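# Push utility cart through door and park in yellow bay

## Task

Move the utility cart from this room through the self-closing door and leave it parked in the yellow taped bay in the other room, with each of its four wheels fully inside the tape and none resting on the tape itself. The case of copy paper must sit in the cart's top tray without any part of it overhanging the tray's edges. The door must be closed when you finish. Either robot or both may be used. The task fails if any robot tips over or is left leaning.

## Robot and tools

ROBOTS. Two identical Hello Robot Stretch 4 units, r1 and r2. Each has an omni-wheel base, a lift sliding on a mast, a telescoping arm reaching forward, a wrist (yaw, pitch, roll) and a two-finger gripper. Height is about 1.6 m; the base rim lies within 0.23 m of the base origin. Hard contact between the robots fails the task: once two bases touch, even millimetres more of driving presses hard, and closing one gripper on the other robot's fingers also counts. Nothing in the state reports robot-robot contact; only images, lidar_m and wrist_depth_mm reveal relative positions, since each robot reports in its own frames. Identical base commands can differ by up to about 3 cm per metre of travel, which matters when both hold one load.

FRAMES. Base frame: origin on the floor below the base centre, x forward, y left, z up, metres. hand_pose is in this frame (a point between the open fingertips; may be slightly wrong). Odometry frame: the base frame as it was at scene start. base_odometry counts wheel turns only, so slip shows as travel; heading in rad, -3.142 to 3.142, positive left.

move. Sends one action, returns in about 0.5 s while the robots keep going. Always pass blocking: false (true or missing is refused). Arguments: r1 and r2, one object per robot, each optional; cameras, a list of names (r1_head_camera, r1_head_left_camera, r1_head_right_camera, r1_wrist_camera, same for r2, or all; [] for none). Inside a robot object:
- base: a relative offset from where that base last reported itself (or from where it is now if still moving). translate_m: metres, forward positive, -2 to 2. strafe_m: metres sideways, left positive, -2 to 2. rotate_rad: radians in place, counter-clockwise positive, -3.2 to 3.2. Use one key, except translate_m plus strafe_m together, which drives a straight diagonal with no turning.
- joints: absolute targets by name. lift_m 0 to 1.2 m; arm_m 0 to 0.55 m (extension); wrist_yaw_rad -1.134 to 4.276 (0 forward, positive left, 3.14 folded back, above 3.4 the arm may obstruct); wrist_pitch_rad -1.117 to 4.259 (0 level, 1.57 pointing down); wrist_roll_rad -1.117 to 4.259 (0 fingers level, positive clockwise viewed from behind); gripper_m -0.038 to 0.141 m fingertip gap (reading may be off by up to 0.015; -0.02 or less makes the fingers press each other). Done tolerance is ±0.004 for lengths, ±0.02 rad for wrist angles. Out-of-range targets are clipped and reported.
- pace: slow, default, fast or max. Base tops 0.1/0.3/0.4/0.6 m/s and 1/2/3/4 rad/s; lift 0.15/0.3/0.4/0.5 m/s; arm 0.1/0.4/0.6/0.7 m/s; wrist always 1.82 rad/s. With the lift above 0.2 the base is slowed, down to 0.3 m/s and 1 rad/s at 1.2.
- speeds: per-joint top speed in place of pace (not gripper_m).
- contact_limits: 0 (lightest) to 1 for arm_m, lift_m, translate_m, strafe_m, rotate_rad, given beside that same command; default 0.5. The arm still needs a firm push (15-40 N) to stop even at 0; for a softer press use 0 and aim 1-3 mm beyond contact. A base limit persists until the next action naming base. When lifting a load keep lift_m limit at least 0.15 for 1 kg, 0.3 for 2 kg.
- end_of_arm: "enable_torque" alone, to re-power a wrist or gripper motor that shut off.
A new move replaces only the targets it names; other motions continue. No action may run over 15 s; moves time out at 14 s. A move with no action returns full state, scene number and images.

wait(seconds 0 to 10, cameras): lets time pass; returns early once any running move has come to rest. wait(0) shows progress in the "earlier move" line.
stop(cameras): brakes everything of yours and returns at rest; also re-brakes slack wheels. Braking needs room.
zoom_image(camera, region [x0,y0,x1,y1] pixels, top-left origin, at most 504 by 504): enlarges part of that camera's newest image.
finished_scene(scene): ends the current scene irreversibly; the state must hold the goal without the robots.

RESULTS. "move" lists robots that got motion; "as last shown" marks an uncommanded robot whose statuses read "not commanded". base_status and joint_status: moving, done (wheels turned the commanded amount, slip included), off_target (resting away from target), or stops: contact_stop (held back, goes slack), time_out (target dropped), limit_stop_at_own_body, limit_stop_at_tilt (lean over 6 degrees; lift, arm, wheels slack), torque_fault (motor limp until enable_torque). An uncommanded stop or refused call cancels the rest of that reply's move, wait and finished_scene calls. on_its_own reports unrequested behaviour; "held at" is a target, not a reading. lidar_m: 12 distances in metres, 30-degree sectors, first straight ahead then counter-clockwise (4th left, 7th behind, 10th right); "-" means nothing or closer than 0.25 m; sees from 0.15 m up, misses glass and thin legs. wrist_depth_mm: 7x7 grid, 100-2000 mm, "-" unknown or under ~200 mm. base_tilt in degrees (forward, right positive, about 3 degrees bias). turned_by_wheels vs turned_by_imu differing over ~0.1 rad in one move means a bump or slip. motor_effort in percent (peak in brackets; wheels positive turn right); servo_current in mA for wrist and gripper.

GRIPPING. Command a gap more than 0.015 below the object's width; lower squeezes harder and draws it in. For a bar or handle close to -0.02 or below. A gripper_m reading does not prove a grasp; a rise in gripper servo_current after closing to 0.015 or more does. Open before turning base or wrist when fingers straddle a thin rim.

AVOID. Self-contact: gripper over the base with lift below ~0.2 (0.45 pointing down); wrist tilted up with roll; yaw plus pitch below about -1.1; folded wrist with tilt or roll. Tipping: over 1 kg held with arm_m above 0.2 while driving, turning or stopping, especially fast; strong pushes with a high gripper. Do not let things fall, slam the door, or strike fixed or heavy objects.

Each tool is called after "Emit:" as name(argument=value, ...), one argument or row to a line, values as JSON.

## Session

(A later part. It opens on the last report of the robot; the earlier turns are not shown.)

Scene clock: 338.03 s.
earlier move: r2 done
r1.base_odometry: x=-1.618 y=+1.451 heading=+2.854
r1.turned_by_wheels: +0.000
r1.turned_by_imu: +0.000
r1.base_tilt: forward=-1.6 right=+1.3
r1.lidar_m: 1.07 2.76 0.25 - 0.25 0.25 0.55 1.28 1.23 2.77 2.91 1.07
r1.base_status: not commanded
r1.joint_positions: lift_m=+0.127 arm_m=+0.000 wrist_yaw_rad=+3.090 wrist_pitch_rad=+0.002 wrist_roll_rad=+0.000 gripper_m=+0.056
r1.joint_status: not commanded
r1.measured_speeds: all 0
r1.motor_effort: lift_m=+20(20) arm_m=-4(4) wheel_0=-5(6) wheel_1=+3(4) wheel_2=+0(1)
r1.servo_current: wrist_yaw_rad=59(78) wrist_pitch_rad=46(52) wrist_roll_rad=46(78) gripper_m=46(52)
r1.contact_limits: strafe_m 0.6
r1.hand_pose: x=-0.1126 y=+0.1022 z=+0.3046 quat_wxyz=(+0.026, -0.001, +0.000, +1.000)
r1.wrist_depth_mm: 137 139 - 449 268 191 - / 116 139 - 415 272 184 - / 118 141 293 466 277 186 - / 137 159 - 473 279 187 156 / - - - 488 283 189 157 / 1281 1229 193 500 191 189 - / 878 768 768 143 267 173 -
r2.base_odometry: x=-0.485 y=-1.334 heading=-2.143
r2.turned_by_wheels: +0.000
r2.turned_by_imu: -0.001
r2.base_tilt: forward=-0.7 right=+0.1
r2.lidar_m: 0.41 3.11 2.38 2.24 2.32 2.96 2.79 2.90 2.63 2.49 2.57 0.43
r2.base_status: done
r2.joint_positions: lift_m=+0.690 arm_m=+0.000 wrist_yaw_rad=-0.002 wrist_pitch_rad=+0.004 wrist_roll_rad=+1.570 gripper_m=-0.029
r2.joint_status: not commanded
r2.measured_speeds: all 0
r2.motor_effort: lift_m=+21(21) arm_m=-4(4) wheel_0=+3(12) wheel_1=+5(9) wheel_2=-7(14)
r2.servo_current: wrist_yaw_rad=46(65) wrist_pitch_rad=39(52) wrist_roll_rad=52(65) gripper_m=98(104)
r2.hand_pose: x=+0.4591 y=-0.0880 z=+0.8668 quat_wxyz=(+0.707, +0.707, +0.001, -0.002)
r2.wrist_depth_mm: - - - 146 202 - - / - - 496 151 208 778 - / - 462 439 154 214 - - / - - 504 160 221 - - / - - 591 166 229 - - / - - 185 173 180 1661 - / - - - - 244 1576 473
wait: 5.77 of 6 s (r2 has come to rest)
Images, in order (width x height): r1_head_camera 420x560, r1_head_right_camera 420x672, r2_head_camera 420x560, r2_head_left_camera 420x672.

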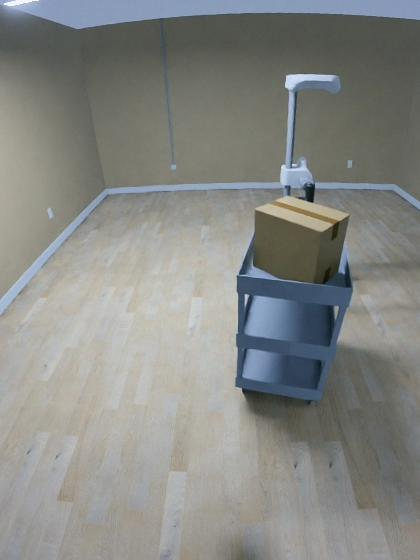

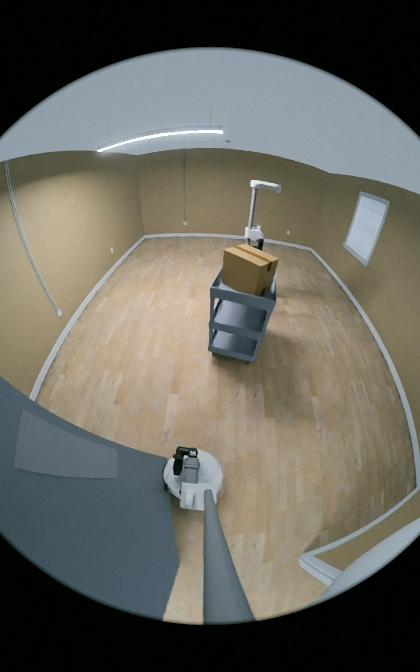

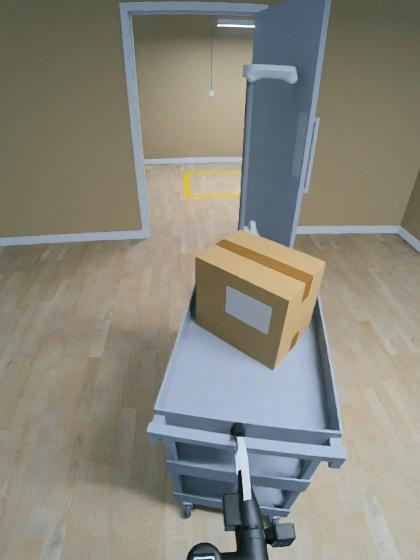

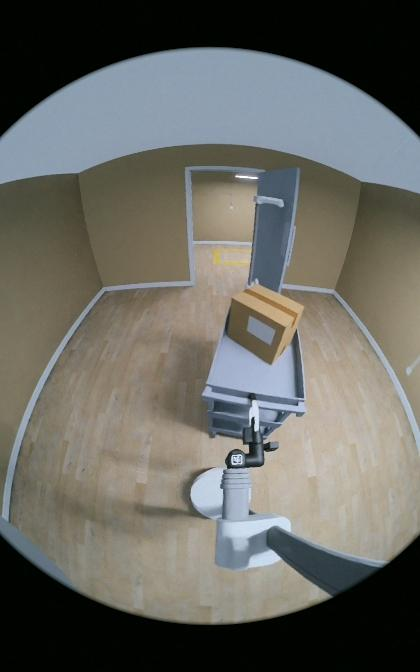

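Emit:
move(
  blocking=false,
  r2={"base":{"strafe_m":-0.17}},
)

Emit:
wait(
  seconds=2,
)

Emit:
move(
  blocking=false,
  r2={"base":{"translate_m":0.4,"strafe_m":0.06},"pace":"slow"},
)

Emit:
wait(
  seconds=5,
  cameras=["r1_head_camera","r1_head_right_camera","r2_head_camera","r2_head_left_camera"],
)

Scene clock: 346.47 s.
move: r2 moving
r1: as last shown
r1.contact_limits: strafe_m 0.6
r2.base_odometry: x=-0.515 y=-1.314 heading=-2.142
r2.turned_by_wheels: +0.000
r2.turned_by_imu: +0.001
r2.base_tilt: forward=-0.7 right=+0.1
r2.lidar_m: 0.43 0.47 2.40 2.26 2.35 2.94 2.81 2.89 2.59 2.46 2.54 0.41
r2.base_status: strafe_m moving
r2.joint_positions: lift_m=+0.690 arm_m=+0.000 wrist_yaw_rad=+0.004 wrist_pitch_rad=+0.004 wrist_roll_rad=+1.570 gripper_m=-0.029
r2.joint_status: not commanded
r2.measured_speeds: translate_m=+0.000 strafe_m=-0.142 rotate_rad=+0.002 lift_m=+0.000 arm_m=+0.000 wrist_yaw_rad=+0.005 wrist_pitch_rad=+0.000 wrist_roll_rad=+0.000
r2.motor_effort: lift_m=+21(21) arm_m=-4(4) wheel_0=+12(16) wheel_1=-10(11) wheel_2=+0(6)
r2.servo_current: wrist_yaw_rad=59(59) wrist_pitch_rad=39(46) wrist_roll_rad=46(52) gripper_m=104(104)
r2.hand_pose: x=+0.4597 y=-0.0862 z=+0.8668 quat_wxyz=(+0.707, +0.707, +0.003, +0.000)
r2.wrist_depth_mm: - - - 144 199 - - / - 549 496 148 206 768 - / - 459 439 153 213 - - / - - 500 159 220 - - / - - 585 165 228 - - / - - 186 172 179 1756 - / - - - - 244 1499 484
pictures: none

Scene clock: 347.80 s.
earlier move: r2 done
r1.base_odometry: x=-1.618 y=+1.451 heading=+2.854
r1.turned_by_wheels: +0.000
r1.turned_by_imu: +0.000
r1.base_tilt: forward=-1.6 right=+1.3
r1.lidar_m: 1.03 2.73 0.25 - 0.25 0.25 0.53 1.30 1.28 2.77 2.90 1.07
r1.base_status: not commanded
r1.joint_positions: lift_m=+0.127 arm_m=+0.000 wrist_yaw_rad=+3.090 wrist_pitch_rad=+0.002 wrist_roll_rad=+0.000 gripper_m=+0.056
r1.joint_status: not commanded
r1.measured_speeds: all 0
r1.motor_effort: lift_m=+20(20) arm_m=-4(4) wheel_0=-5(6) wheel_1=+3(4) wheel_2=+0(1)
r1.servo_current: wrist_yaw_rad=39(65) wrist_pitch_rad=39(52) wrist_roll_rad=46(65) gripper_m=39(52)
r1.contact_limits: strafe_m 0.6
r1.hand_pose: x=-0.1126 y=+0.1022 z=+0.3046 quat_wxyz=(+0.026, -0.001, +0.000, +1.000)
r1.wrist_depth_mm: 136 138 - 445 267 190 - / 116 139 - 415 272 183 - / 118 140 294 462 276 185 - / 137 159 - 469 279 187 156 / - - - 484 282 189 157 / 1255 1229 194 500 191 190 - / 866 768 768 143 267 173 -
r2.base_odometry: x=-0.628 y=-1.242 heading=-2.143
r2.turned_by_wheels: -0.001
r2.turned_by_imu: -0.001
r2.base_tilt: forward=-0.6 right=+0.0
r2.lidar_m: 0.38 0.41 2.57 2.43 2.49 2.95 2.80 2.89 2.44 2.32 2.42 0.44
r2.base_status: done
r2.joint_positions: lift_m=+0.690 arm_m=+0.000 wrist_yaw_rad=+0.004 wrist_pitch_rad=+0.004 wrist_roll_rad=+1.570 gripper_m=-0.029
r2.joint_status: not commanded
r2.measured_speeds: all 0
r2.motor_effort: lift_m=+21(21) arm_m=-3(4) wheel_0=+2(16) wheel_1=-3(12) wheel_2=+0(6)
r2.servo_current: wrist_yaw_rad=46(65) wrist_pitch_rad=46(52) wrist_roll_rad=52(52) gripper_m=98(104)
r2.hand_pose: x=+0.4597 y=-0.0862 z=+0.8668 quat_wxyz=(+0.707, +0.707, +0.003, +0.000)
r2.wrist_depth_mm: - - - 174 235 1661 1205 / - - - 174 234 1537 - / - - 549 173 234 831 - / - - 466 173 233 842 - / - - 508 173 234 - - / - - 185 173 180 - - / - - - - 233 1618 -
wait: 1.33 of 2 s (r2 has come to rest)
pictures: none

Scene clock: 348.30 s.
move: r2 moving
r1: as last shown
r1.contact_limits: strafe_m 0.6
r2.base_odometry: x=-0.633 y=-1.253 heading=-2.143
r2.turned_by_wheels: +0.000
r2.turned_by_imu: +0.000
r2.base_tilt: forward=-0.7 right=+0.1
r2.lidar_m: 0.38 0.41 2.56 2.42 2.47 2.93 2.81 2.92 2.44 2.34 2.40 0.43
r2.base_status: translate_m moving; strafe_m moving
r2.joint_positions: lift_m=+0.690 arm_m=+0.000 wrist_yaw_rad=+0.001 wrist_pitch_rad=+0.004 wrist_roll_rad=+1.570 gripper_m=-0.029
r2.joint_status: not commanded
r2.measured_speeds: translate_m=+0.050 strafe_m=+0.006 rotate_rad=-0.003 lift_m=+0.000 arm_m=+0.000 wrist_yaw_rad=-0.022 wrist_pitch_rad=+0.000 wrist_roll_rad=+0.000
r2.motor_effort: lift_m=+21(21) arm_m=-4(4) wheel_0=+10(10) wheel_1=+9(9) wheel_2=-11(12)
r2.servo_current: wrist_yaw_rad=46(59) wrist_pitch_rad=39(46) wrist_roll_rad=52(52) gripper_m=91(98)
r2.hand_pose: x=+0.4594 y=-0.0872 z=+0.8668 quat_wxyz=(+0.707, +0.707, +0.002, -0.001)
r2.wrist_depth_mm: - - - 177 237 1618 1160 / - - - 176 236 1537 - / - - 564 174 236 820 - / - - 466 174 235 842 - / - - 508 174 233 - - / - - 183 172 180 - - / - - - - 231 1576 -
pictures: none

Scene clock: 353.13 s.
earlier move: r2 done
r1.base_odometry: x=-1.618 y=+1.451 heading=+2.854
r1.turned_by_wheels: +0.000
r1.turned_by_imu: +0.000
r1.base_tilt: forward=-1.6 right=+1.3
r1.lidar_m: 0.67 2.77 0.25 - 0.25 0.25 0.51 1.30 1.25 2.77 2.88 0.65
r1.base_status: not commanded
r1.joint_positions: lift_m=+0.127 arm_m=+0.000 wrist_yaw_rad=+3.090 wrist_pitch_rad=+0.002 wrist_roll_rad=+0.000 gripper_m=+0.056
r1.joint_status: not commanded
r1.measured_speeds: all 0
r1.motor_effort: lift_m=+20(20) arm_m=-4(4) wheel_0=-5(6) wheel_1=+3(4) wheel_2=+0(1)
r1.servo_current: wrist_yaw_rad=46(78) wrist_pitch_rad=39(52) wrist_roll_rad=65(65) gripper_m=46(52)
r1.contact_limits: strafe_m 0.6
r1.hand_pose: x=-0.1126 y=+0.1022 z=+0.3046 quat_wxyz=(+0.026, -0.001, +0.000, +1.000)
r1.wrist_depth_mm: 136 139 - 445 267 191 - / 116 139 - 413 273 184 - / 118 141 293 462 277 185 - / 137 160 - 473 279 187 156 / - - - 484 281 188 156 / 1255 1229 193 492 191 189 - / 878 759 759 143 268 173 -
r2.base_odometry: x=-0.794 y=-1.610 heading=-2.143
r2.turned_by_wheels: +0.000
r2.turned_by_imu: -0.001
r2.base_tilt: forward=-0.7 right=+0.1
r2.lidar_m: 0.41 2.71 2.50 2.37 2.47 3.25 3.20 3.30 2.49 2.35 2.46 0.41
r2.base_status: done
r2.joint_positions: lift_m=+0.690 arm_m=+0.000 wrist_yaw_rad=-0.003 wrist_pitch_rad=+0.004 wrist_roll_rad=+1.570 gripper_m=-0.029
r2.joint_status: not commanded
r2.measured_speeds: all 0
r2.motor_effort: lift_m=+20(21) arm_m=-4(4) wheel_0=+1(10) wheel_1=+5(9) wheel_2=-8(14)
r2.servo_current: wrist_yaw_rad=39(65) wrist_pitch_rad=46(52) wrist_roll_rad=52(65) gripper_m=91(98)
r2.hand_pose: x=+0.4591 y=-0.0882 z=+0.8668 quat_wxyz=(+0.707, +0.707, +0.001, -0.002)
r2.wrist_depth_mm: - - - 144 200 661 - / - 512 492 149 206 768 - / - 452 442 153 213 - - / - - 508 159 220 - - / - - 597 165 229 - - / - - 185 174 179 1756 530 / - - - - - 1618 473
wait: 4.83 of 5 s (r2 has come to rest)
Images, in order (width x height): r1_head_camera 420x560, r1_head_right_camera 420x672, r2_head_camera 420x560, r2_head_left_camera 420x672.

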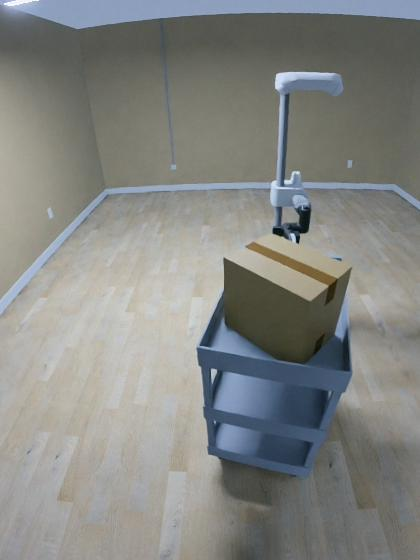

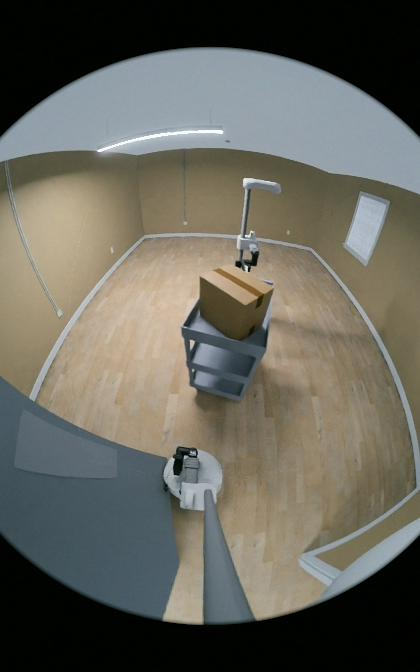

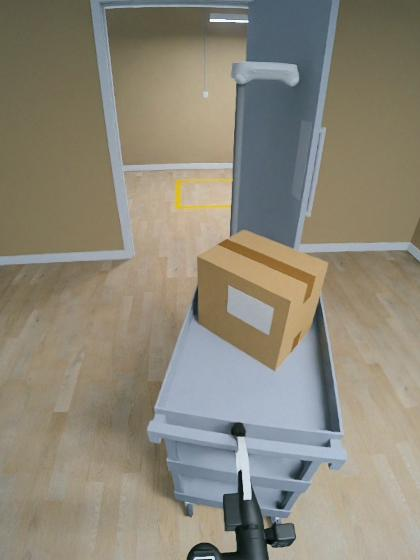

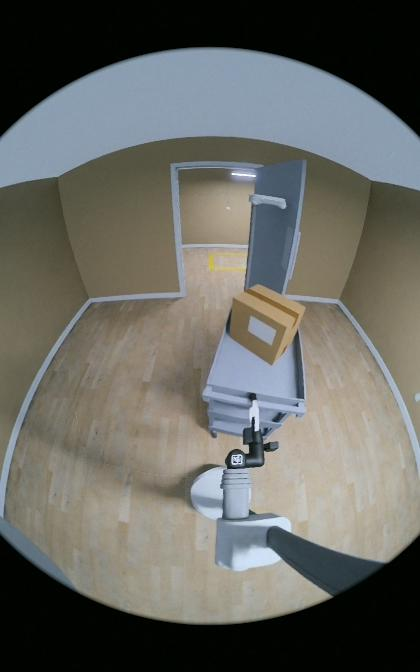

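Emit:
move(
  blocking=false,
  r2={"base":{"translate_m":-1.2,"strafe_m":0.1}},
)

Emit:
wait(
  seconds=6,
)

Emit:
move(
  blocking=false,
  r2={"base":{"strafe_m":-0.3}},
)

Emit:
wait(
  seconds=3,
)

Emit:
move(
  blocking=false,
  r2={"base":{"rotate_rad":0.3},"pace":"slow"},
)

Emit:
wait(
  seconds=3,
  cameras=["r1_head_camera","r2_head_camera","r2_wrist_camera"],
)

Emit:
move(
  blocking=false,
  r2={"base":{"strafe_m":-0.35}},
)

Emit:
wait(
  seconds=3,
  cameras=["r1_head_camera","r2_head_camera","r2_wrist_camera"],
)

Scene clock: 381.70 s.
move: r2 moving
r1: as last shown
r1.contact_limits: strafe_m 0.6
r2.base_odometry: x=-0.775 y=-1.586 heading=-2.143
r2.turned_by_wheels: +0.000
r2.turned_by_imu: +0.000
r2.base_tilt: forward=-0.6 right=+0.1
r2.lidar_m: 0.41 2.76 2.51 2.38 2.45 3.27 3.17 3.27 2.49 2.38 2.46 0.40
r2.base_status: translate_m moving; strafe_m moving
r2.joint_positions: lift_m=+0.690 arm_m=+0.000 wrist_yaw_rad=-0.003 wrist_pitch_rad=+0.004 wrist_roll_rad=+1.570 gripper_m=-0.029
r2.joint_status: not commanded
r2.measured_speeds: translate_m=-0.125 strafe_m=+0.009 rotate_rad=-0.001 lift_m=+0.000 arm_m=+0.000 wrist_yaw_rad=+0.000 wrist_pitch_rad=+0.000 wrist_roll_rad=+0.000
r2.motor_effort: lift_m=+20(21) arm_m=-4(4) wheel_0=-10(17) wheel_1=-8(9) wheel_2=+14(14)
r2.servo_current: wrist_yaw_rad=52(59) wrist_pitch_rad=39(46) wrist_roll_rad=52(59) gripper_m=98(98)
r2.hand_pose: x=+0.4591 y=-0.0882 z=+0.8668 quat_wxyz=(+0.707, +0.707, +0.001, -0.002)
r2.wrist_depth_mm: - - - 145 202 - - / - 549 496 150 207 778 - / - 449 442 154 214 - - / - - 500 160 223 - - / - - 591 166 229 - - / - - 184 173 179 1756 - / - - - - - 1618 480
pictures: none

Scene clock: 386.70 s.
earlier move: r2 done
r1.base_odometry: x=-1.618 y=+1.451 heading=+2.854
r1.turned_by_wheels: +0.000
r1.turned_by_imu: +0.000
r1.base_tilt: forward=-1.6 right=+1.2
r1.lidar_m: 1.84 2.75 0.25 - 0.25 0.25 0.52 1.29 1.29 2.79 2.89 1.89
r1.base_status: not commanded
r1.joint_positions: lift_m=+0.127 arm_m=+0.000 wrist_yaw_rad=+3.090 wrist_pitch_rad=+0.002 wrist_roll_rad=+0.000 gripper_m=+0.056
r1.joint_status: not commanded
r1.measured_speeds: all 0
r1.motor_effort: lift_m=+20(20) arm_m=-4(4) wheel_0=-6(6) wheel_1=+3(4) wheel_2=+1(1)
r1.servo_current: wrist_yaw_rad=39(72) wrist_pitch_rad=39(52) wrist_roll_rad=52(72) gripper_m=39(52)
r1.contact_limits: strafe_m 0.6
r1.hand_pose: x=-0.1126 y=+0.1022 z=+0.3046 quat_wxyz=(+0.026, -0.001, +0.000, +1.000)
r1.wrist_depth_mm: 136 139 - 452 270 191 - / 116 140 - 413 273 183 - / 118 141 293 466 276 186 - / 137 160 - 473 279 187 156 / - - - 484 281 189 157 / 1255 1205 193 496 191 189 - / 891 768 759 143 268 172 -
r2.base_odometry: x=-0.060 y=-0.656 heading=-2.143
r2.turned_by_wheels: +0.001
r2.turned_by_imu: +0.003
r2.base_tilt: forward=-0.7 right=+0.1
r2.lidar_m: 0.41 0.44 2.36 2.20 2.28 2.10 2.00 2.07 2.61 2.50 2.60 0.41
r2.base_status: done
r2.joint_positions: lift_m=+0.690 arm_m=+0.000 wrist_yaw_rad=+0.003 wrist_pitch_rad=+0.004 wrist_roll_rad=+1.570 gripper_m=-0.029
r2.joint_status: not commanded
r2.measured_speeds: all 0
r2.motor_effort: lift_m=+21(21) arm_m=-4(4) wheel_0=-1(17) wheel_1=-3(9) wheel_2=+5(17)
r2.servo_current: wrist_yaw_rad=46(65) wrist_pitch_rad=39(52) wrist_roll_rad=52(59) gripper_m=91(104)
r2.hand_pose: x=+0.4596 y=-0.0865 z=+0.8668 quat_wxyz=(+0.707, +0.707, +0.003, +0.000)
r2.wrist_depth_mm: - - - 154 211 1537 - / - - 569 158 216 - - / - 484 455 161 220 - - / - - 484 164 224 - - / - - 549 168 230 - - / - - 186 172 180 - - / - - - - 239 1499 488
wait: 5.00 of 6 s (r2 has come to rest)
pictures: none

Scene clock: 387.20 s.
move: r2 moving
r1: as last shown
r1.contact_limits: strafe_m 0.6
r2.base_odometry: x=-0.090 y=-0.636 heading=-2.142
r2.turned_by_wheels: +0.000
r2.turned_by_imu: +0.001
r2.base_tilt: forward=-0.6 right=+0.1
r2.lidar_m: 0.39 0.43 2.37 2.24 2.36 2.11 2.00 2.06 2.60 2.46 2.54 0.42
r2.base_status: strafe_m moving
r2.joint_positions: lift_m=+0.690 arm_m=+0.000 wrist_yaw_rad=+0.005 wrist_pitch_rad=+0.004 wrist_roll_rad=+1.570 gripper_m=-0.029
r2.joint_status: not commanded
r2.measured_speeds: translate_m=+0.000 strafe_m=-0.141 rotate_rad=-0.002 lift_m=+0.000 arm_m=+0.000 wrist_yaw_rad=+0.000 wrist_pitch_rad=+0.000 wrist_roll_rad=+0.000
r2.motor_effort: lift_m=+21(21) arm_m=-4(4) wheel_0=+11(17) wheel_1=-9(11) wheel_2=+0(3)
r2.servo_current: wrist_yaw_rad=46(52) wrist_pitch_rad=39(46) wrist_roll_rad=39(52) gripper_m=98(98)
r2.hand_pose: x=+0.4598 y=-0.0859 z=+0.8668 quat_wxyz=(+0.707, +0.707, +0.003, +0.000)
r2.wrist_depth_mm: - - - 158 216 1576 549 / - - 615 161 219 723 - / - - 459 164 224 - - / - - 480 166 227 831 - / - - 539 170 231 - - / - - 186 173 180 - - / - - - - 237 1499 492
pictures: none

Scene clock: 389.03 s.
earlier move: r2 done
r1.base_odometry: x=-1.618 y=+1.451 heading=+2.854
r1.turned_by_wheels: +0.000
r1.turned_by_imu: +0.000
r1.base_tilt: forward=-1.6 right=+1.3
r1.lidar_m: 1.79 2.76 0.25 - 0.25 0.25 0.49 1.27 1.27 2.76 2.92 2.00
r1.base_status: not commanded
r1.joint_positions: lift_m=+0.127 arm_m=+0.000 wrist_yaw_rad=+3.090 wrist_pitch_rad=+0.002 wrist_roll_rad=+0.000 gripper_m=+0.056
r1.joint_status: not commanded
r1.measured_speeds: all 0
r1.motor_effort: lift_m=+20(20) arm_m=-4(4) wheel_0=-5(6) wheel_1=+3(3) wheel_2=+1(1)
r1.servo_current: wrist_yaw_rad=52(59) wrist_pitch_rad=39(52) wrist_roll_rad=46(72) gripper_m=39(52)
r1.contact_limits: strafe_m 0.6
r1.hand_pose: x=-0.1126 y=+0.1022 z=+0.3046 quat_wxyz=(+0.026, -0.001, +0.000, +1.000)
r1.wrist_depth_mm: 136 139 - 452 270 190 - / 116 139 - 413 274 183 - / 118 141 293 466 276 186 - / 137 160 - 473 281 187 156 / - - - 484 281 189 157 / 1255 1229 194 492 191 189 - / 878 768 768 143 267 173 -
r2.base_odometry: x=-0.312 y=-0.494 heading=-2.143
r2.turned_by_wheels: +0.000
r2.turned_by_imu: +0.000
r2.base_tilt: forward=-0.7 right=+0.0
r2.lidar_m: 0.34 0.34 2.67 2.48 2.61 2.11 1.98 2.05 2.32 2.20 2.30 0.43
r2.base_status: done
r2.joint_positions: lift_m=+0.690 arm_m=+0.000 wrist_yaw_rad=+0.002 wrist_pitch_rad=+0.004 wrist_roll_rad=+1.570 gripper_m=-0.029
r2.joint_status: not commanded
r2.measured_speeds: all 0
r2.motor_effort: lift_m=+21(21) arm_m=-4(4) wheel_0=+2(18) wheel_1=-2(11) wheel_2=+0(3)
r2.servo_current: wrist_yaw_rad=39(59) wrist_pitch_rad=46(46) wrist_roll_rad=59(59) gripper_m=91(104)
r2.hand_pose: x=+0.4595 y=-0.0868 z=+0.8668 quat_wxyz=(+0.707, +0.707, +0.002, -0.001)
r2.wrist_depth_mm: - - - 293 307 315 322 / - - - 277 287 1661 1205 / - - - 260 268 1708 535 / - - - 193 254 831 - / - - 469 183 240 842 - / - - 185 173 180 - - / - - 492 - 217 - -
wait: 1.83 of 3 s (r2 has come to rest)
pictures: none

Scene clock: 389.53 s.
move: r2 moving
r1: as last shown
r1.contact_limits: strafe_m 0.6
r2.base_odometry: x=-0.312 y=-0.493 heading=-2.019
r2.turned_by_wheels: +0.124
r2.turned_by_imu: +0.120
r2.base_tilt: forward=-0.7 right=+0.1
r2.lidar_m: 0.32 0.38 2.60 2.50 2.61 2.04 1.99 2.13 2.26 2.22 2.37 0.43
r2.base_status: rotate_rad moving
r2.joint_positions: lift_m=+0.690 arm_m=+0.000 wrist_yaw_rad=-0.008 wrist_pitch_rad=+0.004 wrist_roll_rad=+1.570 gripper_m=-0.029
r2.joint_status: not commanded
r2.measured_speeds: translate_m=-0.001 strafe_m=+0.001 rotate_rad=+0.492 lift_m=+0.000 arm_m=+0.000 wrist_yaw_rad=+0.000 wrist_pitch_rad=+0.000 wrist_roll_rad=+0.000
r2.motor_effort: lift_m=+21(21) arm_m=-4(4) wheel_0=-14(15) wheel_1=-8(9) wheel_2=-15(16)
r2.servo_current: wrist_yaw_rad=59(59) wrist_pitch_rad=46(46) wrist_roll_rad=46(59) gripper_m=91(91)
r2.hand_pose: x=+0.4586 y=-0.0898 z=+0.8668 quat_wxyz=(+0.707, +0.707, -0.001, -0.004)
r2.wrist_depth_mm: - - - 266 273 1576 1042 / - - - 256 260 1708 512 / - - - 191 253 1618 - / - - 535 185 243 854 - / - - 477 179 236 - - / - - 185 172 180 - - / - - 535 - 223 - -
pictures: none

Scene clock: 390.43 s.
earlier move: r2 done
r1.base_odometry: x=-1.618 y=+1.451 heading=+2.854
r1.turned_by_wheels: +0.000
r1.turned_by_imu: +0.000
r1.base_tilt: forward=-1.6 right=+1.3
r1.lidar_m: 1.79 2.77 0.25 - 0.25 0.25 0.52 1.29 1.28 2.79 2.90 1.91
r1.base_status: not commanded
r1.joint_positions: lift_m=+0.127 arm_m=+0.000 wrist_yaw_rad=+3.090 wrist_pitch_rad=+0.002 wrist_roll_rad=+0.000 gripper_m=+0.056
r1.joint_status: not commanded
r1.measured_speeds: all 0
r1.motor_effort: lift_m=+20(20) arm_m=-4(4) wheel_0=-5(6) wheel_1=+3(3) wheel_2=+0(1)
r1.servo_current: wrist_yaw_rad=59(59) wrist_pitch_rad=46(52) wrist_roll_rad=39(59) gripper_m=46(46)
r1.contact_limits: strafe_m 0.6
r1.hand_pose: x=-0.1126 y=+0.1022 z=+0.3046 quat_wxyz=(+0.026, -0.001, +0.000, +1.000)
r1.wrist_depth_mm: 137 139 - 449 270 191 - / 116 140 - 415 272 183 - / 118 141 291 459 277 186 - / 137 159 - 473 281 186 156 / - - - 488 281 189 157 / 1229 1205 194 492 190 189 - / 891 759 759 143 266 173 -
r2.base_odometry: x=-0.312 y=-0.494 heading=-1.844
r2.turned_by_wheels: +0.175
r2.turned_by_imu: +0.170
r2.base_tilt: forward=-0.7 right=+0.0
r2.lidar_m: 0.40 0.47 2.50 2.52 2.30 1.99 1.98 2.35 2.21 2.22 2.60 0.43
r2.base_status: done
r2.joint_positions: lift_m=+0.690 arm_m=+0.000 wrist_yaw_rad=-0.004 wrist_pitch_rad=+0.004 wrist_roll_rad=+1.570 gripper_m=-0.029
r2.joint_status: not commanded
r2.measured_speeds: all 0
r2.motor_effort: lift_m=+21(21) arm_m=-4(4) wheel_0=-7(15) wheel_1=-3(9) wheel_2=-6(16)
r2.servo_current: wrist_yaw_rad=52(65) wrist_pitch_rad=46(46) wrist_roll_rad=52(65) gripper_m=91(98)
r2.hand_pose: x=+0.4589 y=-0.0887 z=+0.8668 quat_wxyz=(+0.707, +0.707, +0.000, -0.003)
r2.wrist_depth_mm: - - - 156 213 1537 - / - - 580 159 218 759 - / - - 452 162 221 - - / - - 484 165 225 - - / - - 554 169 230 - - / - - 185 173 180 - - / - - - - 238 1618 492
wait: 0.90 of 3 s (r2 has come to rest)
Images, in order (width x height): r1_head_camera 420x560, r2_head_camera 420x560, r2_wrist_camera 616x392.

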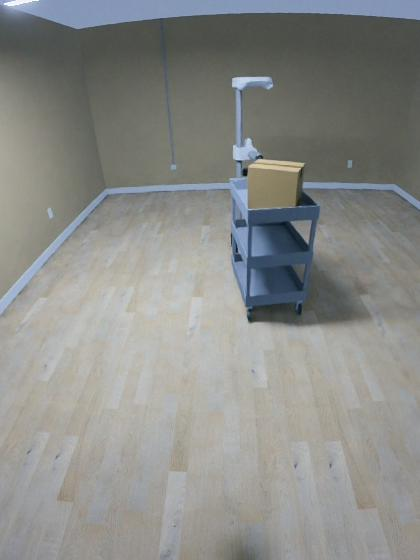

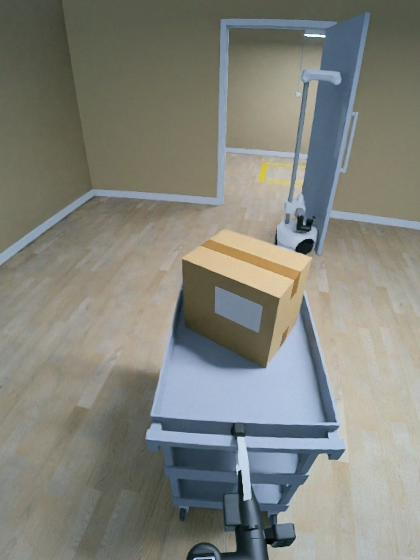

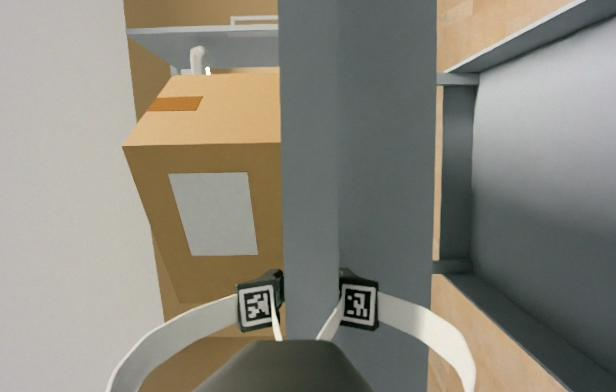

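Scene clock: 390.93 s.
move: r2 moving
r1: as last shown
r1.contact_limits: strafe_m 0.6
r2.base_odometry: x=-0.347 y=-0.484 heading=-1.843
r2.turned_by_wheels: +0.001
r2.turned_by_imu: +0.001
r2.base_tilt: forward=-0.7 right=+0.1
r2.lidar_m: 0.39 0.43 2.55 2.54 2.32 2.00 1.99 2.31 2.16 2.16 2.56 0.43
r2.base_status: strafe_m moving
r2.joint_positions: lift_m=+0.690 arm_m=+0.000 wrist_yaw_rad=+0.005 wrist_pitch_rad=+0.004 wrist_roll_rad=+1.570 gripper_m=-0.029
r2.joint_status: not commanded
r2.measured_speeds: translate_m=+0.000 strafe_m=-0.142 rotate_rad=+0.000 lift_m=+0.000 arm_m=+0.000 wrist_yaw_rad=+0.004 wrist_pitch_rad=+0.000 wrist_roll_rad=+0.000
r2.motor_effort: lift_m=+21(21) arm_m=-4(4) wheel_0=+20(20) wheel_1=-9(12) wheel_2=+1(4)
r2.servo_current: wrist_yaw_rad=33(59) wrist_pitch_rad=46(46) wrist_roll_rad=39(59) gripper_m=91(91)
r2.hand_pose: x=+0.4598 y=-0.0859 z=+0.8668 quat_wxyz=(+0.707, +0.707, +0.003, +0.000)
r2.wrist_depth_mm: - - - 154 211 1537 - / - - 569 157 216 - - / - - 449 160 220 - - / - - 484 163 225 - - / - - 554 168 229 - - / - - 186 173 180 - - / - - - - 239 1499 496
pictures: none

Scene clock: 392.93 s.
earlier move: r2 done
r1.base_odometry: x=-1.618 y=+1.451 heading=+2.854
r1.turned_by_wheels: +0.000
r1.turned_by_imu: +0.000
r1.base_tilt: forward=-1.6 right=+1.3
r1.lidar_m: 1.73 2.74 0.25 - 0.25 0.25 0.53 1.29 1.29 2.79 2.90 3.97
r1.base_status: not commanded
r1.joint_positions: lift_m=+0.127 arm_m=+0.000 wrist_yaw_rad=+3.090 wrist_pitch_rad=+0.002 wrist_roll_rad=+0.000 gripper_m=+0.056
r1.joint_status: not commanded
r1.measured_speeds: all 0
r1.motor_effort: lift_m=+20(20) arm_m=-4(4) wheel_0=-5(6) wheel_1=+3(3) wheel_2=+1(1)
r1.servo_current: wrist_yaw_rad=39(72) wrist_pitch_rad=46(52) wrist_roll_rad=46(65) gripper_m=33(46)
r1.contact_limits: strafe_m 0.6
r1.hand_pose: x=-0.1126 y=+0.1022 z=+0.3046 quat_wxyz=(+0.026, -0.001, +0.000, +1.000)
r1.wrist_depth_mm: 136 139 - 449 268 190 - / 116 139 - 410 271 185 - / 118 141 293 466 276 186 - / 137 159 - 477 279 187 156 / - - - 484 282 189 157 / 1229 1205 194 500 191 190 - / 891 778 768 143 268 173 -
r2.base_odometry: x=-0.649 y=-0.399 heading=-1.844
r2.turned_by_wheels: -0.001
r2.turned_by_imu: +0.001
r2.base_tilt: forward=-0.7 right=+0.1
r2.lidar_m: 0.34 0.32 2.84 2.85 2.44 2.07 2.08 2.19 1.88 1.86 2.19 0.45
r2.base_status: done
r2.joint_positions: lift_m=+0.690 arm_m=+0.000 wrist_yaw_rad=+0.005 wrist_pitch_rad=+0.004 wrist_roll_rad=+1.570 gripper_m=-0.029
r2.joint_status: not commanded
r2.measured_speeds: all 0
r2.motor_effort: lift_m=+21(21) arm_m=-4(4) wheel_0=+3(20) wheel_1=-3(12) wheel_2=+0(4)
r2.servo_current: wrist_yaw_rad=46(72) wrist_pitch_rad=39(46) wrist_roll_rad=39(65) gripper_m=85(98)
r2.hand_pose: x=+0.4598 y=-0.0859 z=+0.8668 quat_wxyz=(+0.707, +0.707, +0.003, +0.000)
r2.wrist_depth_mm: - - - 281 306 320 319 / - - - 276 289 1661 1229 / - - - 260 267 1756 508 / - - - 193 254 831 - / - - 469 183 240 842 - / - - 185 172 180 - - / - - 492 - 217 - -
wait: 2.00 of 3 s (r2 has come to rest)
Images, in order (width x height): r1_head_camera 420x560, r2_head_camera 420x560, r2_wrist_camera 616x392.

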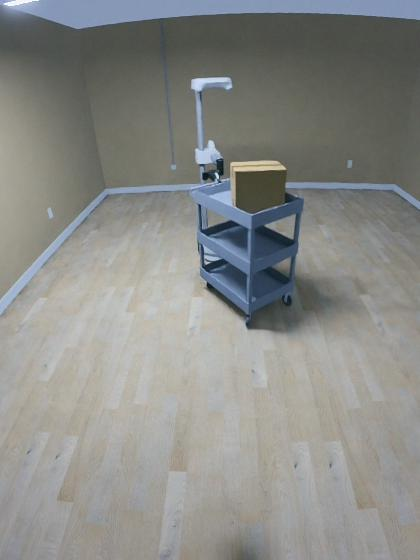

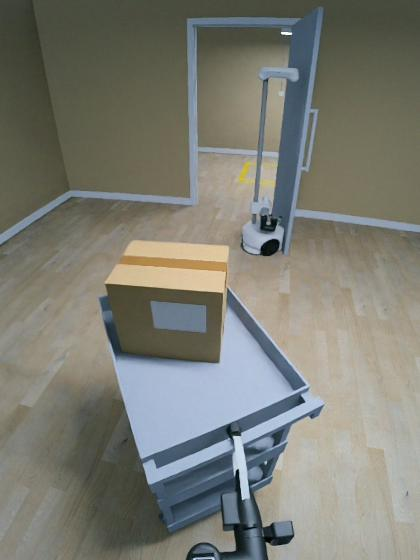

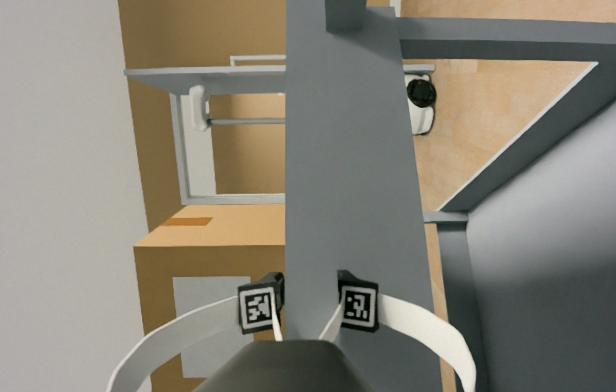

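Emit:
move(
  blocking=false,
  r2={"base":{"rotate_rad":0.45},"pace":"slow"},
)

Emit:
wait(
  seconds=3,
)

Emit:
move(
  blocking=false,
  r2={"base":{"strafe_m":-0.42}},
)

Emit:
wait(
  seconds=3,
)

Emit:
move(
  blocking=false,
  r2={"base":{"rotate_rad":0.45},"pace":"slow"},
)

Emit:
wait(
  seconds=3,
)

Emit:
move(
  blocking=false,
  r2={"base":{"strafe_m":-0.42}},
)

Emit:
wait(
  seconds=3,
  cameras=["r1_head_camera","r2_head_camera","r2_wrist_camera"],
)

Scene clock: 404.00 s.
move: r2 moving
r1: as last shown
r1.lidar_m: 1.75 2.75 0.25 - 0.25 0.25 0.54 1.29 1.26 2.77 2.86 2.04
r1.contact_limits: strafe_m 0.6
r2.base_odometry: x=-0.649 y=-0.399 heading=-1.720
r2.turned_by_wheels: +0.124
r2.turned_by_imu: +0.121
r2.base_tilt: forward=-0.7 right=+0.1
r2.lidar_m: 0.37 0.35 2.83 2.89 2.27 2.08 2.12 2.06 1.86 1.89 2.40 0.43
r2.base_status: rotate_rad moving
r2.joint_positions: lift_m=+0.690 arm_m=+0.000 wrist_yaw_rad=-0.007 wrist_pitch_rad=+0.004 wrist_roll_rad=+1.570 gripper_m=-0.029
r2.joint_status: not commanded
r2.measured_speeds: translate_m=-0.001 strafe_m=+0.000 rotate_rad=+0.493 lift_m=+0.000 arm_m=+0.000 wrist_yaw_rad=+0.000 wrist_pitch_rad=+0.000 wrist_roll_rad=+0.000
r2.motor_effort: lift_m=+21(21) arm_m=-4(4) wheel_0=-11(11) wheel_1=-7(9) wheel_2=-16(16)
r2.servo_current: wrist_yaw_rad=59(59) wrist_pitch_rad=46(46) wrist_roll_rad=39(59) gripper_m=91(98)
r2.hand_pose: x=+0.4586 y=-0.0896 z=+0.8668 quat_wxyz=(+0.707, +0.707, -0.001, -0.004)
r2.wrist_depth_mm: - - - 274 278 1397 1060 / - - - 263 264 1661 1182 / - - - 193 255 1756 - / - - 564 186 246 842 - / - - 473 179 236 - - / - - 185 172 179 - - / - - 525 - 222 - -
pictures: none

Scene clock: 405.13 s.
earlier move: r2 done
r1.base_odometry: x=-1.618 y=+1.451 heading=+2.854
r1.turned_by_wheels: +0.000
r1.turned_by_imu: +0.000
r1.base_tilt: forward=-1.6 right=+1.3
r1.lidar_m: 1.75 2.74 0.25 - 0.25 0.25 0.53 1.28 1.23 2.79 2.88 1.94
r1.base_status: not commanded
r1.joint_positions: lift_m=+0.127 arm_m=+0.000 wrist_yaw_rad=+3.090 wrist_pitch_rad=+0.002 wrist_roll_rad=+0.000 gripper_m=+0.056
r1.joint_status: not commanded
r1.measured_speeds: all 0
r1.motor_effort: lift_m=+20(20) arm_m=-4(4) wheel_0=-5(6) wheel_1=+3(4) wheel_2=+1(1)
r1.servo_current: wrist_yaw_rad=39(72) wrist_pitch_rad=46(52) wrist_roll_rad=46(65) gripper_m=46(46)
r1.contact_limits: strafe_m 0.6
r1.hand_pose: x=-0.1126 y=+0.1022 z=+0.3046 quat_wxyz=(+0.026, -0.001, +0.000, +1.000)
r1.wrist_depth_mm: 137 139 - 452 268 190 - / 116 140 - 413 272 184 - / 118 141 293 462 278 185 - / 137 159 - 473 279 187 156 / - - - 484 281 189 157 / 1229 1255 193 496 191 190 - / 891 759 759 143 267 173 -
r2.base_odometry: x=-0.649 y=-0.399 heading=-1.395
r2.turned_by_wheels: +0.325
r2.turned_by_imu: +0.316
r2.base_tilt: forward=-0.7 right=+0.0
r2.lidar_m: 0.41 2.87 2.84 2.55 2.12 2.08 2.31 1.89 1.86 2.09 2.81 0.40
r2.base_status: done
r2.joint_positions: lift_m=+0.690 arm_m=+0.000 wrist_yaw_rad=-0.006 wrist_pitch_rad=+0.004 wrist_roll_rad=+1.570 gripper_m=-0.029
r2.joint_status: not commanded
r2.measured_speeds: all 0
r2.motor_effort: lift_m=+21(21) arm_m=-3(4) wheel_0=-5(13) wheel_1=-5(9) wheel_2=-4(16)
r2.servo_current: wrist_yaw_rad=52(65) wrist_pitch_rad=33(46) wrist_roll_rad=46(59) gripper_m=98(98)
r2.hand_pose: x=+0.4587 y=-0.0892 z=+0.8668 quat_wxyz=(+0.707, +0.707, -0.001, -0.004)
r2.wrist_depth_mm: - - 500 131 183 - - / - 433 415 136 193 - - / - 488 455 143 205 - - / - - 544 151 217 - - / - - - 159 227 - - / - - 185 173 179 1618 504 / - - - - - 1618 1182
wait: 1.13 of 3 s (r2 has come to rest)
pictures: none

Scene clock: 405.63 s.
move: r2 moving
r1: as last shown
r1.contact_limits: strafe_m 0.6
r2.base_odometry: x=-0.685 y=-0.405 heading=-1.394
r2.turned_by_wheels: +0.001
r2.turned_by_imu: +0.001
r2.base_tilt: forward=-0.7 right=+0.0
r2.lidar_m: 0.40 0.49 2.86 2.59 2.15 2.12 2.28 1.86 1.85 2.07 2.77 0.39
r2.base_status: strafe_m moving
r2.joint_positions: lift_m=+0.690 arm_m=+0.000 wrist_yaw_rad=+0.005 wrist_pitch_rad=+0.004 wrist_roll_rad=+1.570 gripper_m=-0.029
r2.joint_status: not commanded
r2.measured_speeds: translate_m=+0.000 strafe_m=-0.141 rotate_rad=+0.001 lift_m=+0.000 arm_m=+0.000 wrist_yaw_rad=+0.019 wrist_pitch_rad=+0.000 wrist_roll_rad=+0.000
r2.motor_effort: lift_m=+21(21) arm_m=-4(4) wheel_0=+20(20) wheel_1=-9(13) wheel_2=-1(2)
r2.servo_current: wrist_yaw_rad=39(59) wrist_pitch_rad=39(52) wrist_roll_rad=39(59) gripper_m=91(98)
r2.hand_pose: x=+0.4597 y=-0.0861 z=+0.8668 quat_wxyz=(+0.707, +0.707, +0.003, +0.000)
r2.wrist_depth_mm: - - 492 125 177 - - / - 430 413 131 189 - - / - 484 452 139 202 - - / - - 539 147 211 - - / - - - 156 225 - - / - - 186 168 180 1618 504 / - - - - - 1618 1182
pictures: none

Scene clock: 407.87 s.
earlier move: r2 done
r1.base_odometry: x=-1.618 y=+1.451 heading=+2.854
r1.turned_by_wheels: +0.000
r1.turned_by_imu: +0.000
r1.base_tilt: forward=-1.6 right=+1.3
r1.lidar_m: 1.66 2.73 0.25 - 0.25 0.25 0.52 1.30 1.29 2.79 2.90 3.96
r1.base_status: not commanded
r1.joint_positions: lift_m=+0.127 arm_m=+0.000 wrist_yaw_rad=+3.090 wrist_pitch_rad=+0.002 wrist_roll_rad=+0.000 gripper_m=+0.056
r1.joint_status: not commanded
r1.measured_speeds: all 0
r1.motor_effort: lift_m=+19(20) arm_m=-4(4) wheel_0=-5(6) wheel_1=+3(4) wheel_2=+1(1)
r1.servo_current: wrist_yaw_rad=52(72) wrist_pitch_rad=39(52) wrist_roll_rad=52(72) gripper_m=46(46)
r1.contact_limits: strafe_m 0.6
r1.hand_pose: x=-0.1126 y=+0.1022 z=+0.3046 quat_wxyz=(+0.026, -0.001, +0.000, +1.000)
r1.wrist_depth_mm: 136 138 - 449 270 190 - / 116 139 - 413 273 185 - / 118 141 293 459 276 186 - / 137 159 - 469 281 187 156 / - - - 484 281 187 157 / 1229 1205 193 492 190 190 - / 891 768 768 143 268 173 -
r2.base_odometry: x=-1.063 y=-0.473 heading=-1.395
r2.turned_by_wheels: -0.001
r2.turned_by_imu: +0.001
r2.base_tilt: forward=-0.6 right=+0.1
r2.lidar_m: 0.35 0.34 3.17 2.90 2.38 2.36 1.90 1.57 1.54 1.75 2.79 0.45
r2.base_status: done
r2.joint_positions: lift_m=+0.690 arm_m=+0.000 wrist_yaw_rad=+0.005 wrist_pitch_rad=+0.004 wrist_roll_rad=+1.570 gripper_m=-0.029
r2.joint_status: not commanded
r2.measured_speeds: all 0
r2.motor_effort: lift_m=+21(21) arm_m=-4(4) wheel_0=+3(21) wheel_1=-1(13) wheel_2=+0(2)
r2.servo_current: wrist_yaw_rad=46(65) wrist_pitch_rad=39(52) wrist_roll_rad=59(65) gripper_m=98(98)
r2.hand_pose: x=+0.4597 y=-0.0861 z=+0.8668 quat_wxyz=(+0.707, +0.707, +0.003, +0.000)
r2.wrist_depth_mm: - - - 279 290 309 306 / - - - 266 271 1708 1160 / - - - 254 259 1808 - / - - 627 189 249 842 - / - - 469 181 238 - - / - - 185 173 180 - - / - - 508 - 223 - -
wait: 2.23 of 3 s (r2 has come to rest)
pictures: none

Scene clock: 408.37 s.
move: r2 moving
r1: as last shown
r1.contact_limits: strafe_m 0.6
r2.base_odometry: x=-1.063 y=-0.472 heading=-1.271
r2.turned_by_wheels: +0.124
r2.turned_by_imu: +0.120
r2.base_tilt: forward=-0.7 right=+0.1
r2.lidar_m: 0.37 0.40 3.16 2.64 2.36 2.38 1.79 1.55 1.55 1.89 2.53 0.46
r2.base_status: rotate_rad moving
r2.joint_positions: lift_m=+0.690 arm_m=+0.000 wrist_yaw_rad=-0.007 wrist_pitch_rad=+0.004 wrist_roll_rad=+1.570 gripper_m=-0.029
r2.joint_status: not commanded
r2.measured_speeds: translate_m=-0.001 strafe_m=+0.001 rotate_rad=+0.490 lift_m=+0.000 arm_m=+0.000 wrist_yaw_rad=+0.000 wrist_pitch_rad=+0.000 wrist_roll_rad=+0.000
r2.motor_effort: lift_m=+21(21) arm_m=-4(4) wheel_0=-11(12) wheel_1=-8(9) wheel_2=-13(15)
r2.servo_current: wrist_yaw_rad=52(52) wrist_pitch_rad=39(46) wrist_roll_rad=46(59) gripper_m=85(98)
r2.hand_pose: x=+0.4587 y=-0.0894 z=+0.8668 quat_wxyz=(+0.707, +0.707, -0.001, -0.004)
r2.wrist_depth_mm: - - - 194 259 1537 1160 / - - - 190 253 1708 530 / - - - 244 246 798 - / - - 484 182 240 842 - / - - 484 177 235 - - / - - 185 172 180 - - / - - 549 - 225 - -
pictures: none

Scene clock: 409.50 s.
earlier move: r2 done
r1.base_odometry: x=-1.618 y=+1.451 heading=+2.854
r1.turned_by_wheels: +0.000
r1.turned_by_imu: +0.000
r1.base_tilt: forward=-1.6 right=+1.3
r1.lidar_m: 1.64 2.76 0.25 - 0.25 0.25 0.51 1.28 1.27 2.79 2.89 1.99
r1.base_status: not commanded
r1.joint_positions: lift_m=+0.127 arm_m=+0.000 wrist_yaw_rad=+3.090 wrist_pitch_rad=+0.002 wrist_roll_rad=+0.000 gripper_m=+0.056
r1.joint_status: not commanded
r1.measured_speeds: all 0
r1.motor_effort: lift_m=+20(20) arm_m=-4(4) wheel_0=-5(6) wheel_1=+4(4) wheel_2=+0(1)
r1.servo_current: wrist_yaw_rad=59(65) wrist_pitch_rad=46(46) wrist_roll_rad=52(65) gripper_m=46(46)
r1.contact_limits: strafe_m 0.6
r1.hand_pose: x=-0.1126 y=+0.1022 z=+0.3046 quat_wxyz=(+0.026, -0.001, +0.000, +1.000)
r1.wrist_depth_mm: 137 139 - 449 268 190 - / 116 139 - 415 273 183 - / 118 141 291 466 276 186 - / 137 159 - 477 281 187 156 / - - - 484 281 189 156 / 1229 1255 193 496 191 190 - / 878 768 759 143 266 172 -
r2.base_odometry: x=-1.063 y=-0.473 heading=-0.946
r2.turned_by_wheels: +0.325
r2.turned_by_imu: +0.316
r2.base_tilt: forward=-0.7 right=+0.1
r2.lidar_m: 0.43 3.18 3.04 2.40 2.37 2.03 1.57 1.54 1.70 2.54 2.39 0.39
r2.base_status: done
r2.joint_positions: lift_m=+0.690 arm_m=+0.000 wrist_yaw_rad=-0.007 wrist_pitch_rad=+0.004 wrist_roll_rad=+1.570 gripper_m=-0.029
r2.joint_status: not commanded
r2.measured_speeds: all 0
r2.motor_effort: lift_m=+21(21) arm_m=-3(4) wheel_0=-5(14) wheel_1=-4(9) wheel_2=-6(15)
r2.servo_current: wrist_yaw_rad=65(65) wrist_pitch_rad=46(52) wrist_roll_rad=46(59) gripper_m=98(98)
r2.hand_pose: x=+0.4587 y=-0.0894 z=+0.8668 quat_wxyz=(+0.707, +0.707, -0.001, -0.004)
r2.wrist_depth_mm: - 445 436 117 173 - - / - 402 397 125 182 - - / - - 473 134 195 - - / - - 585 144 209 - - / - - - 153 226 1708 - / - - 184 172 178 1576 492 / - - - - - 1576 1205
wait: 1.13 of 3 s (r2 has come to rest)
pictures: none

Scene clock: 410.00 s.
move: r2 moving
r1: as last shown
r1.contact_limits: strafe_m 0.6
r2.base_odometry: x=-1.092 y=-0.494 heading=-0.946
r2.turned_by_wheels: +0.001
r2.turned_by_imu: +0.001
r2.base_tilt: forward=-0.7 right=+0.0
r2.lidar_m: 0.40 3.17 3.06 2.46 2.39 2.02 1.57 1.54 1.67 2.50 2.33 0.39
r2.base_status: strafe_m moving
r2.joint_positions: lift_m=+0.690 arm_m=+0.000 wrist_yaw_rad=+0.004 wrist_pitch_rad=+0.004 wrist_roll_rad=+1.570 gripper_m=-0.029
r2.joint_status: not commanded
r2.measured_speeds: translate_m=+0.000 strafe_m=-0.141 rotate_rad=+0.002 lift_m=+0.000 arm_m=+0.000 wrist_yaw_rad=+0.006 wrist_pitch_rad=+0.000 wrist_roll_rad=+0.000
r2.motor_effort: lift_m=+21(21) arm_m=-3(4) wheel_0=+17(17) wheel_1=-9(11) wheel_2=+0(4)
r2.servo_current: wrist_yaw_rad=59(65) wrist_pitch_rad=46(46) wrist_roll_rad=59(59) gripper_m=91(98)
r2.hand_pose: x=+0.4596 y=-0.0863 z=+0.8668 quat_wxyz=(+0.707, +0.707, +0.003, +0.000)
r2.wrist_depth_mm: - 433 427 112 168 - - / - 399 397 122 179 - - / - - 469 131 191 - - / - - 585 140 206 - - / - - - 152 224 1708 - / - - 187 166 180 1576 492 / - - - - - 1576 1182
pictures: none

Scene clock: 412.23 s.
earlier move: r2 done
r1.base_odometry: x=-1.618 y=+1.451 heading=+2.854
r1.turned_by_wheels: +0.000
r1.turned_by_imu: +0.000
r1.base_tilt: forward=-1.6 right=+1.3
r1.lidar_m: 1.58 2.03 0.25 - 0.25 0.25 0.51 1.29 1.29 2.79 2.89 3.95
r1.base_status: not commanded
r1.joint_positions: lift_m=+0.127 arm_m=+0.000 wrist_yaw_rad=+3.090 wrist_pitch_rad=+0.002 wrist_roll_rad=+0.000 gripper_m=+0.056
r1.joint_status: not commanded
r1.measured_speeds: all 0
r1.motor_effort: lift_m=+20(20) arm_m=-4(4) wheel_0=-6(6) wheel_1=+3(4) wheel_2=+1(1)
r1.servo_current: wrist_yaw_rad=39(72) wrist_pitch_rad=52(52) wrist_roll_rad=52(72) gripper_m=46(46)
r1.contact_limits: strafe_m 0.6
r1.hand_pose: x=-0.1126 y=+0.1022 z=+0.3046 quat_wxyz=(+0.026, -0.001, +0.000, +1.000)
r1.wrist_depth_mm: 136 139 - 449 267 190 - / 117 139 - 418 272 183 - / 118 141 293 466 277 185 - / 137 159 - 473 279 186 156 / - - - 484 281 189 156 / 1229 1229 194 500 191 189 - / 904 768 768 143 267 173 -
r2.base_odometry: x=-1.403 y=-0.718 heading=-0.946
r2.turned_by_wheels: -0.001
r2.turned_by_imu: +0.001
r2.base_tilt: forward=-0.7 right=+0.1
r2.lidar_m: 0.36 0.37 3.53 2.79 2.75 1.81 1.42 1.39 1.51 2.28 2.05 0.45
r2.base_status: done
r2.joint_positions: lift_m=+0.690 arm_m=+0.000 wrist_yaw_rad=+0.003 wrist_pitch_rad=+0.004 wrist_roll_rad=+1.570 gripper_m=-0.029
r2.joint_status: not commanded
r2.measured_speeds: all 0
r2.motor_effort: lift_m=+21(21) arm_m=-3(4) wheel_0=+2(17) wheel_1=-2(11) wheel_2=+0(4)
r2.servo_current: wrist_yaw_rad=39(65) wrist_pitch_rad=46(46) wrist_roll_rad=52(59) gripper_m=98(98)
r2.hand_pose: x=+0.4596 y=-0.0865 z=+0.8668 quat_wxyz=(+0.707, +0.707, +0.003, +0.000)
r2.wrist_depth_mm: - - - 196 262 1576 1182 / - - - 191 254 1661 530 / - - - 245 248 768 - / - - 500 182 241 842 - / - - 480 178 236 - - / - - 185 173 180 - - / - - 544 - 226 - -
wait: 2.23 of 3 s (r2 has come to rest)
Images, in order (width x height): r1_head_camera 420x560, r2_head_camera 420x560, r2_wrist_camera 616x392.

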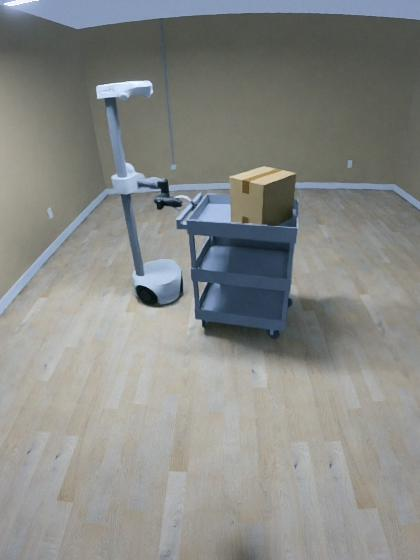

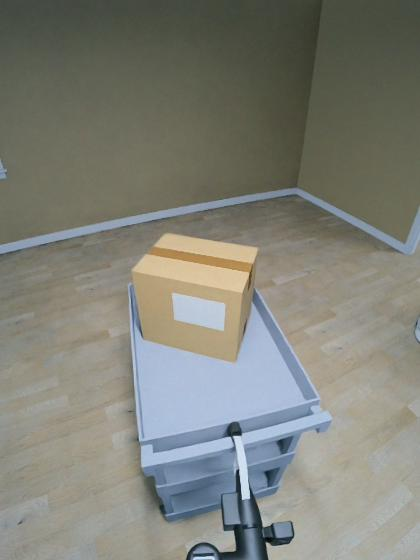

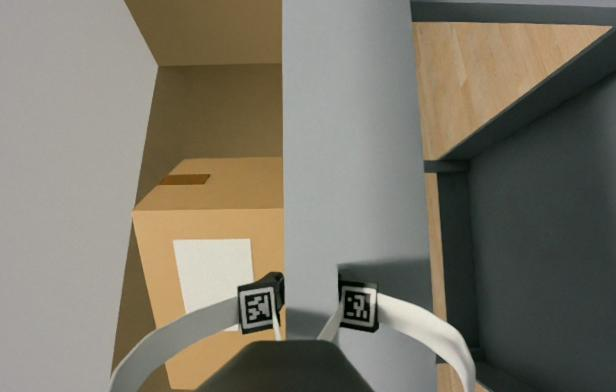

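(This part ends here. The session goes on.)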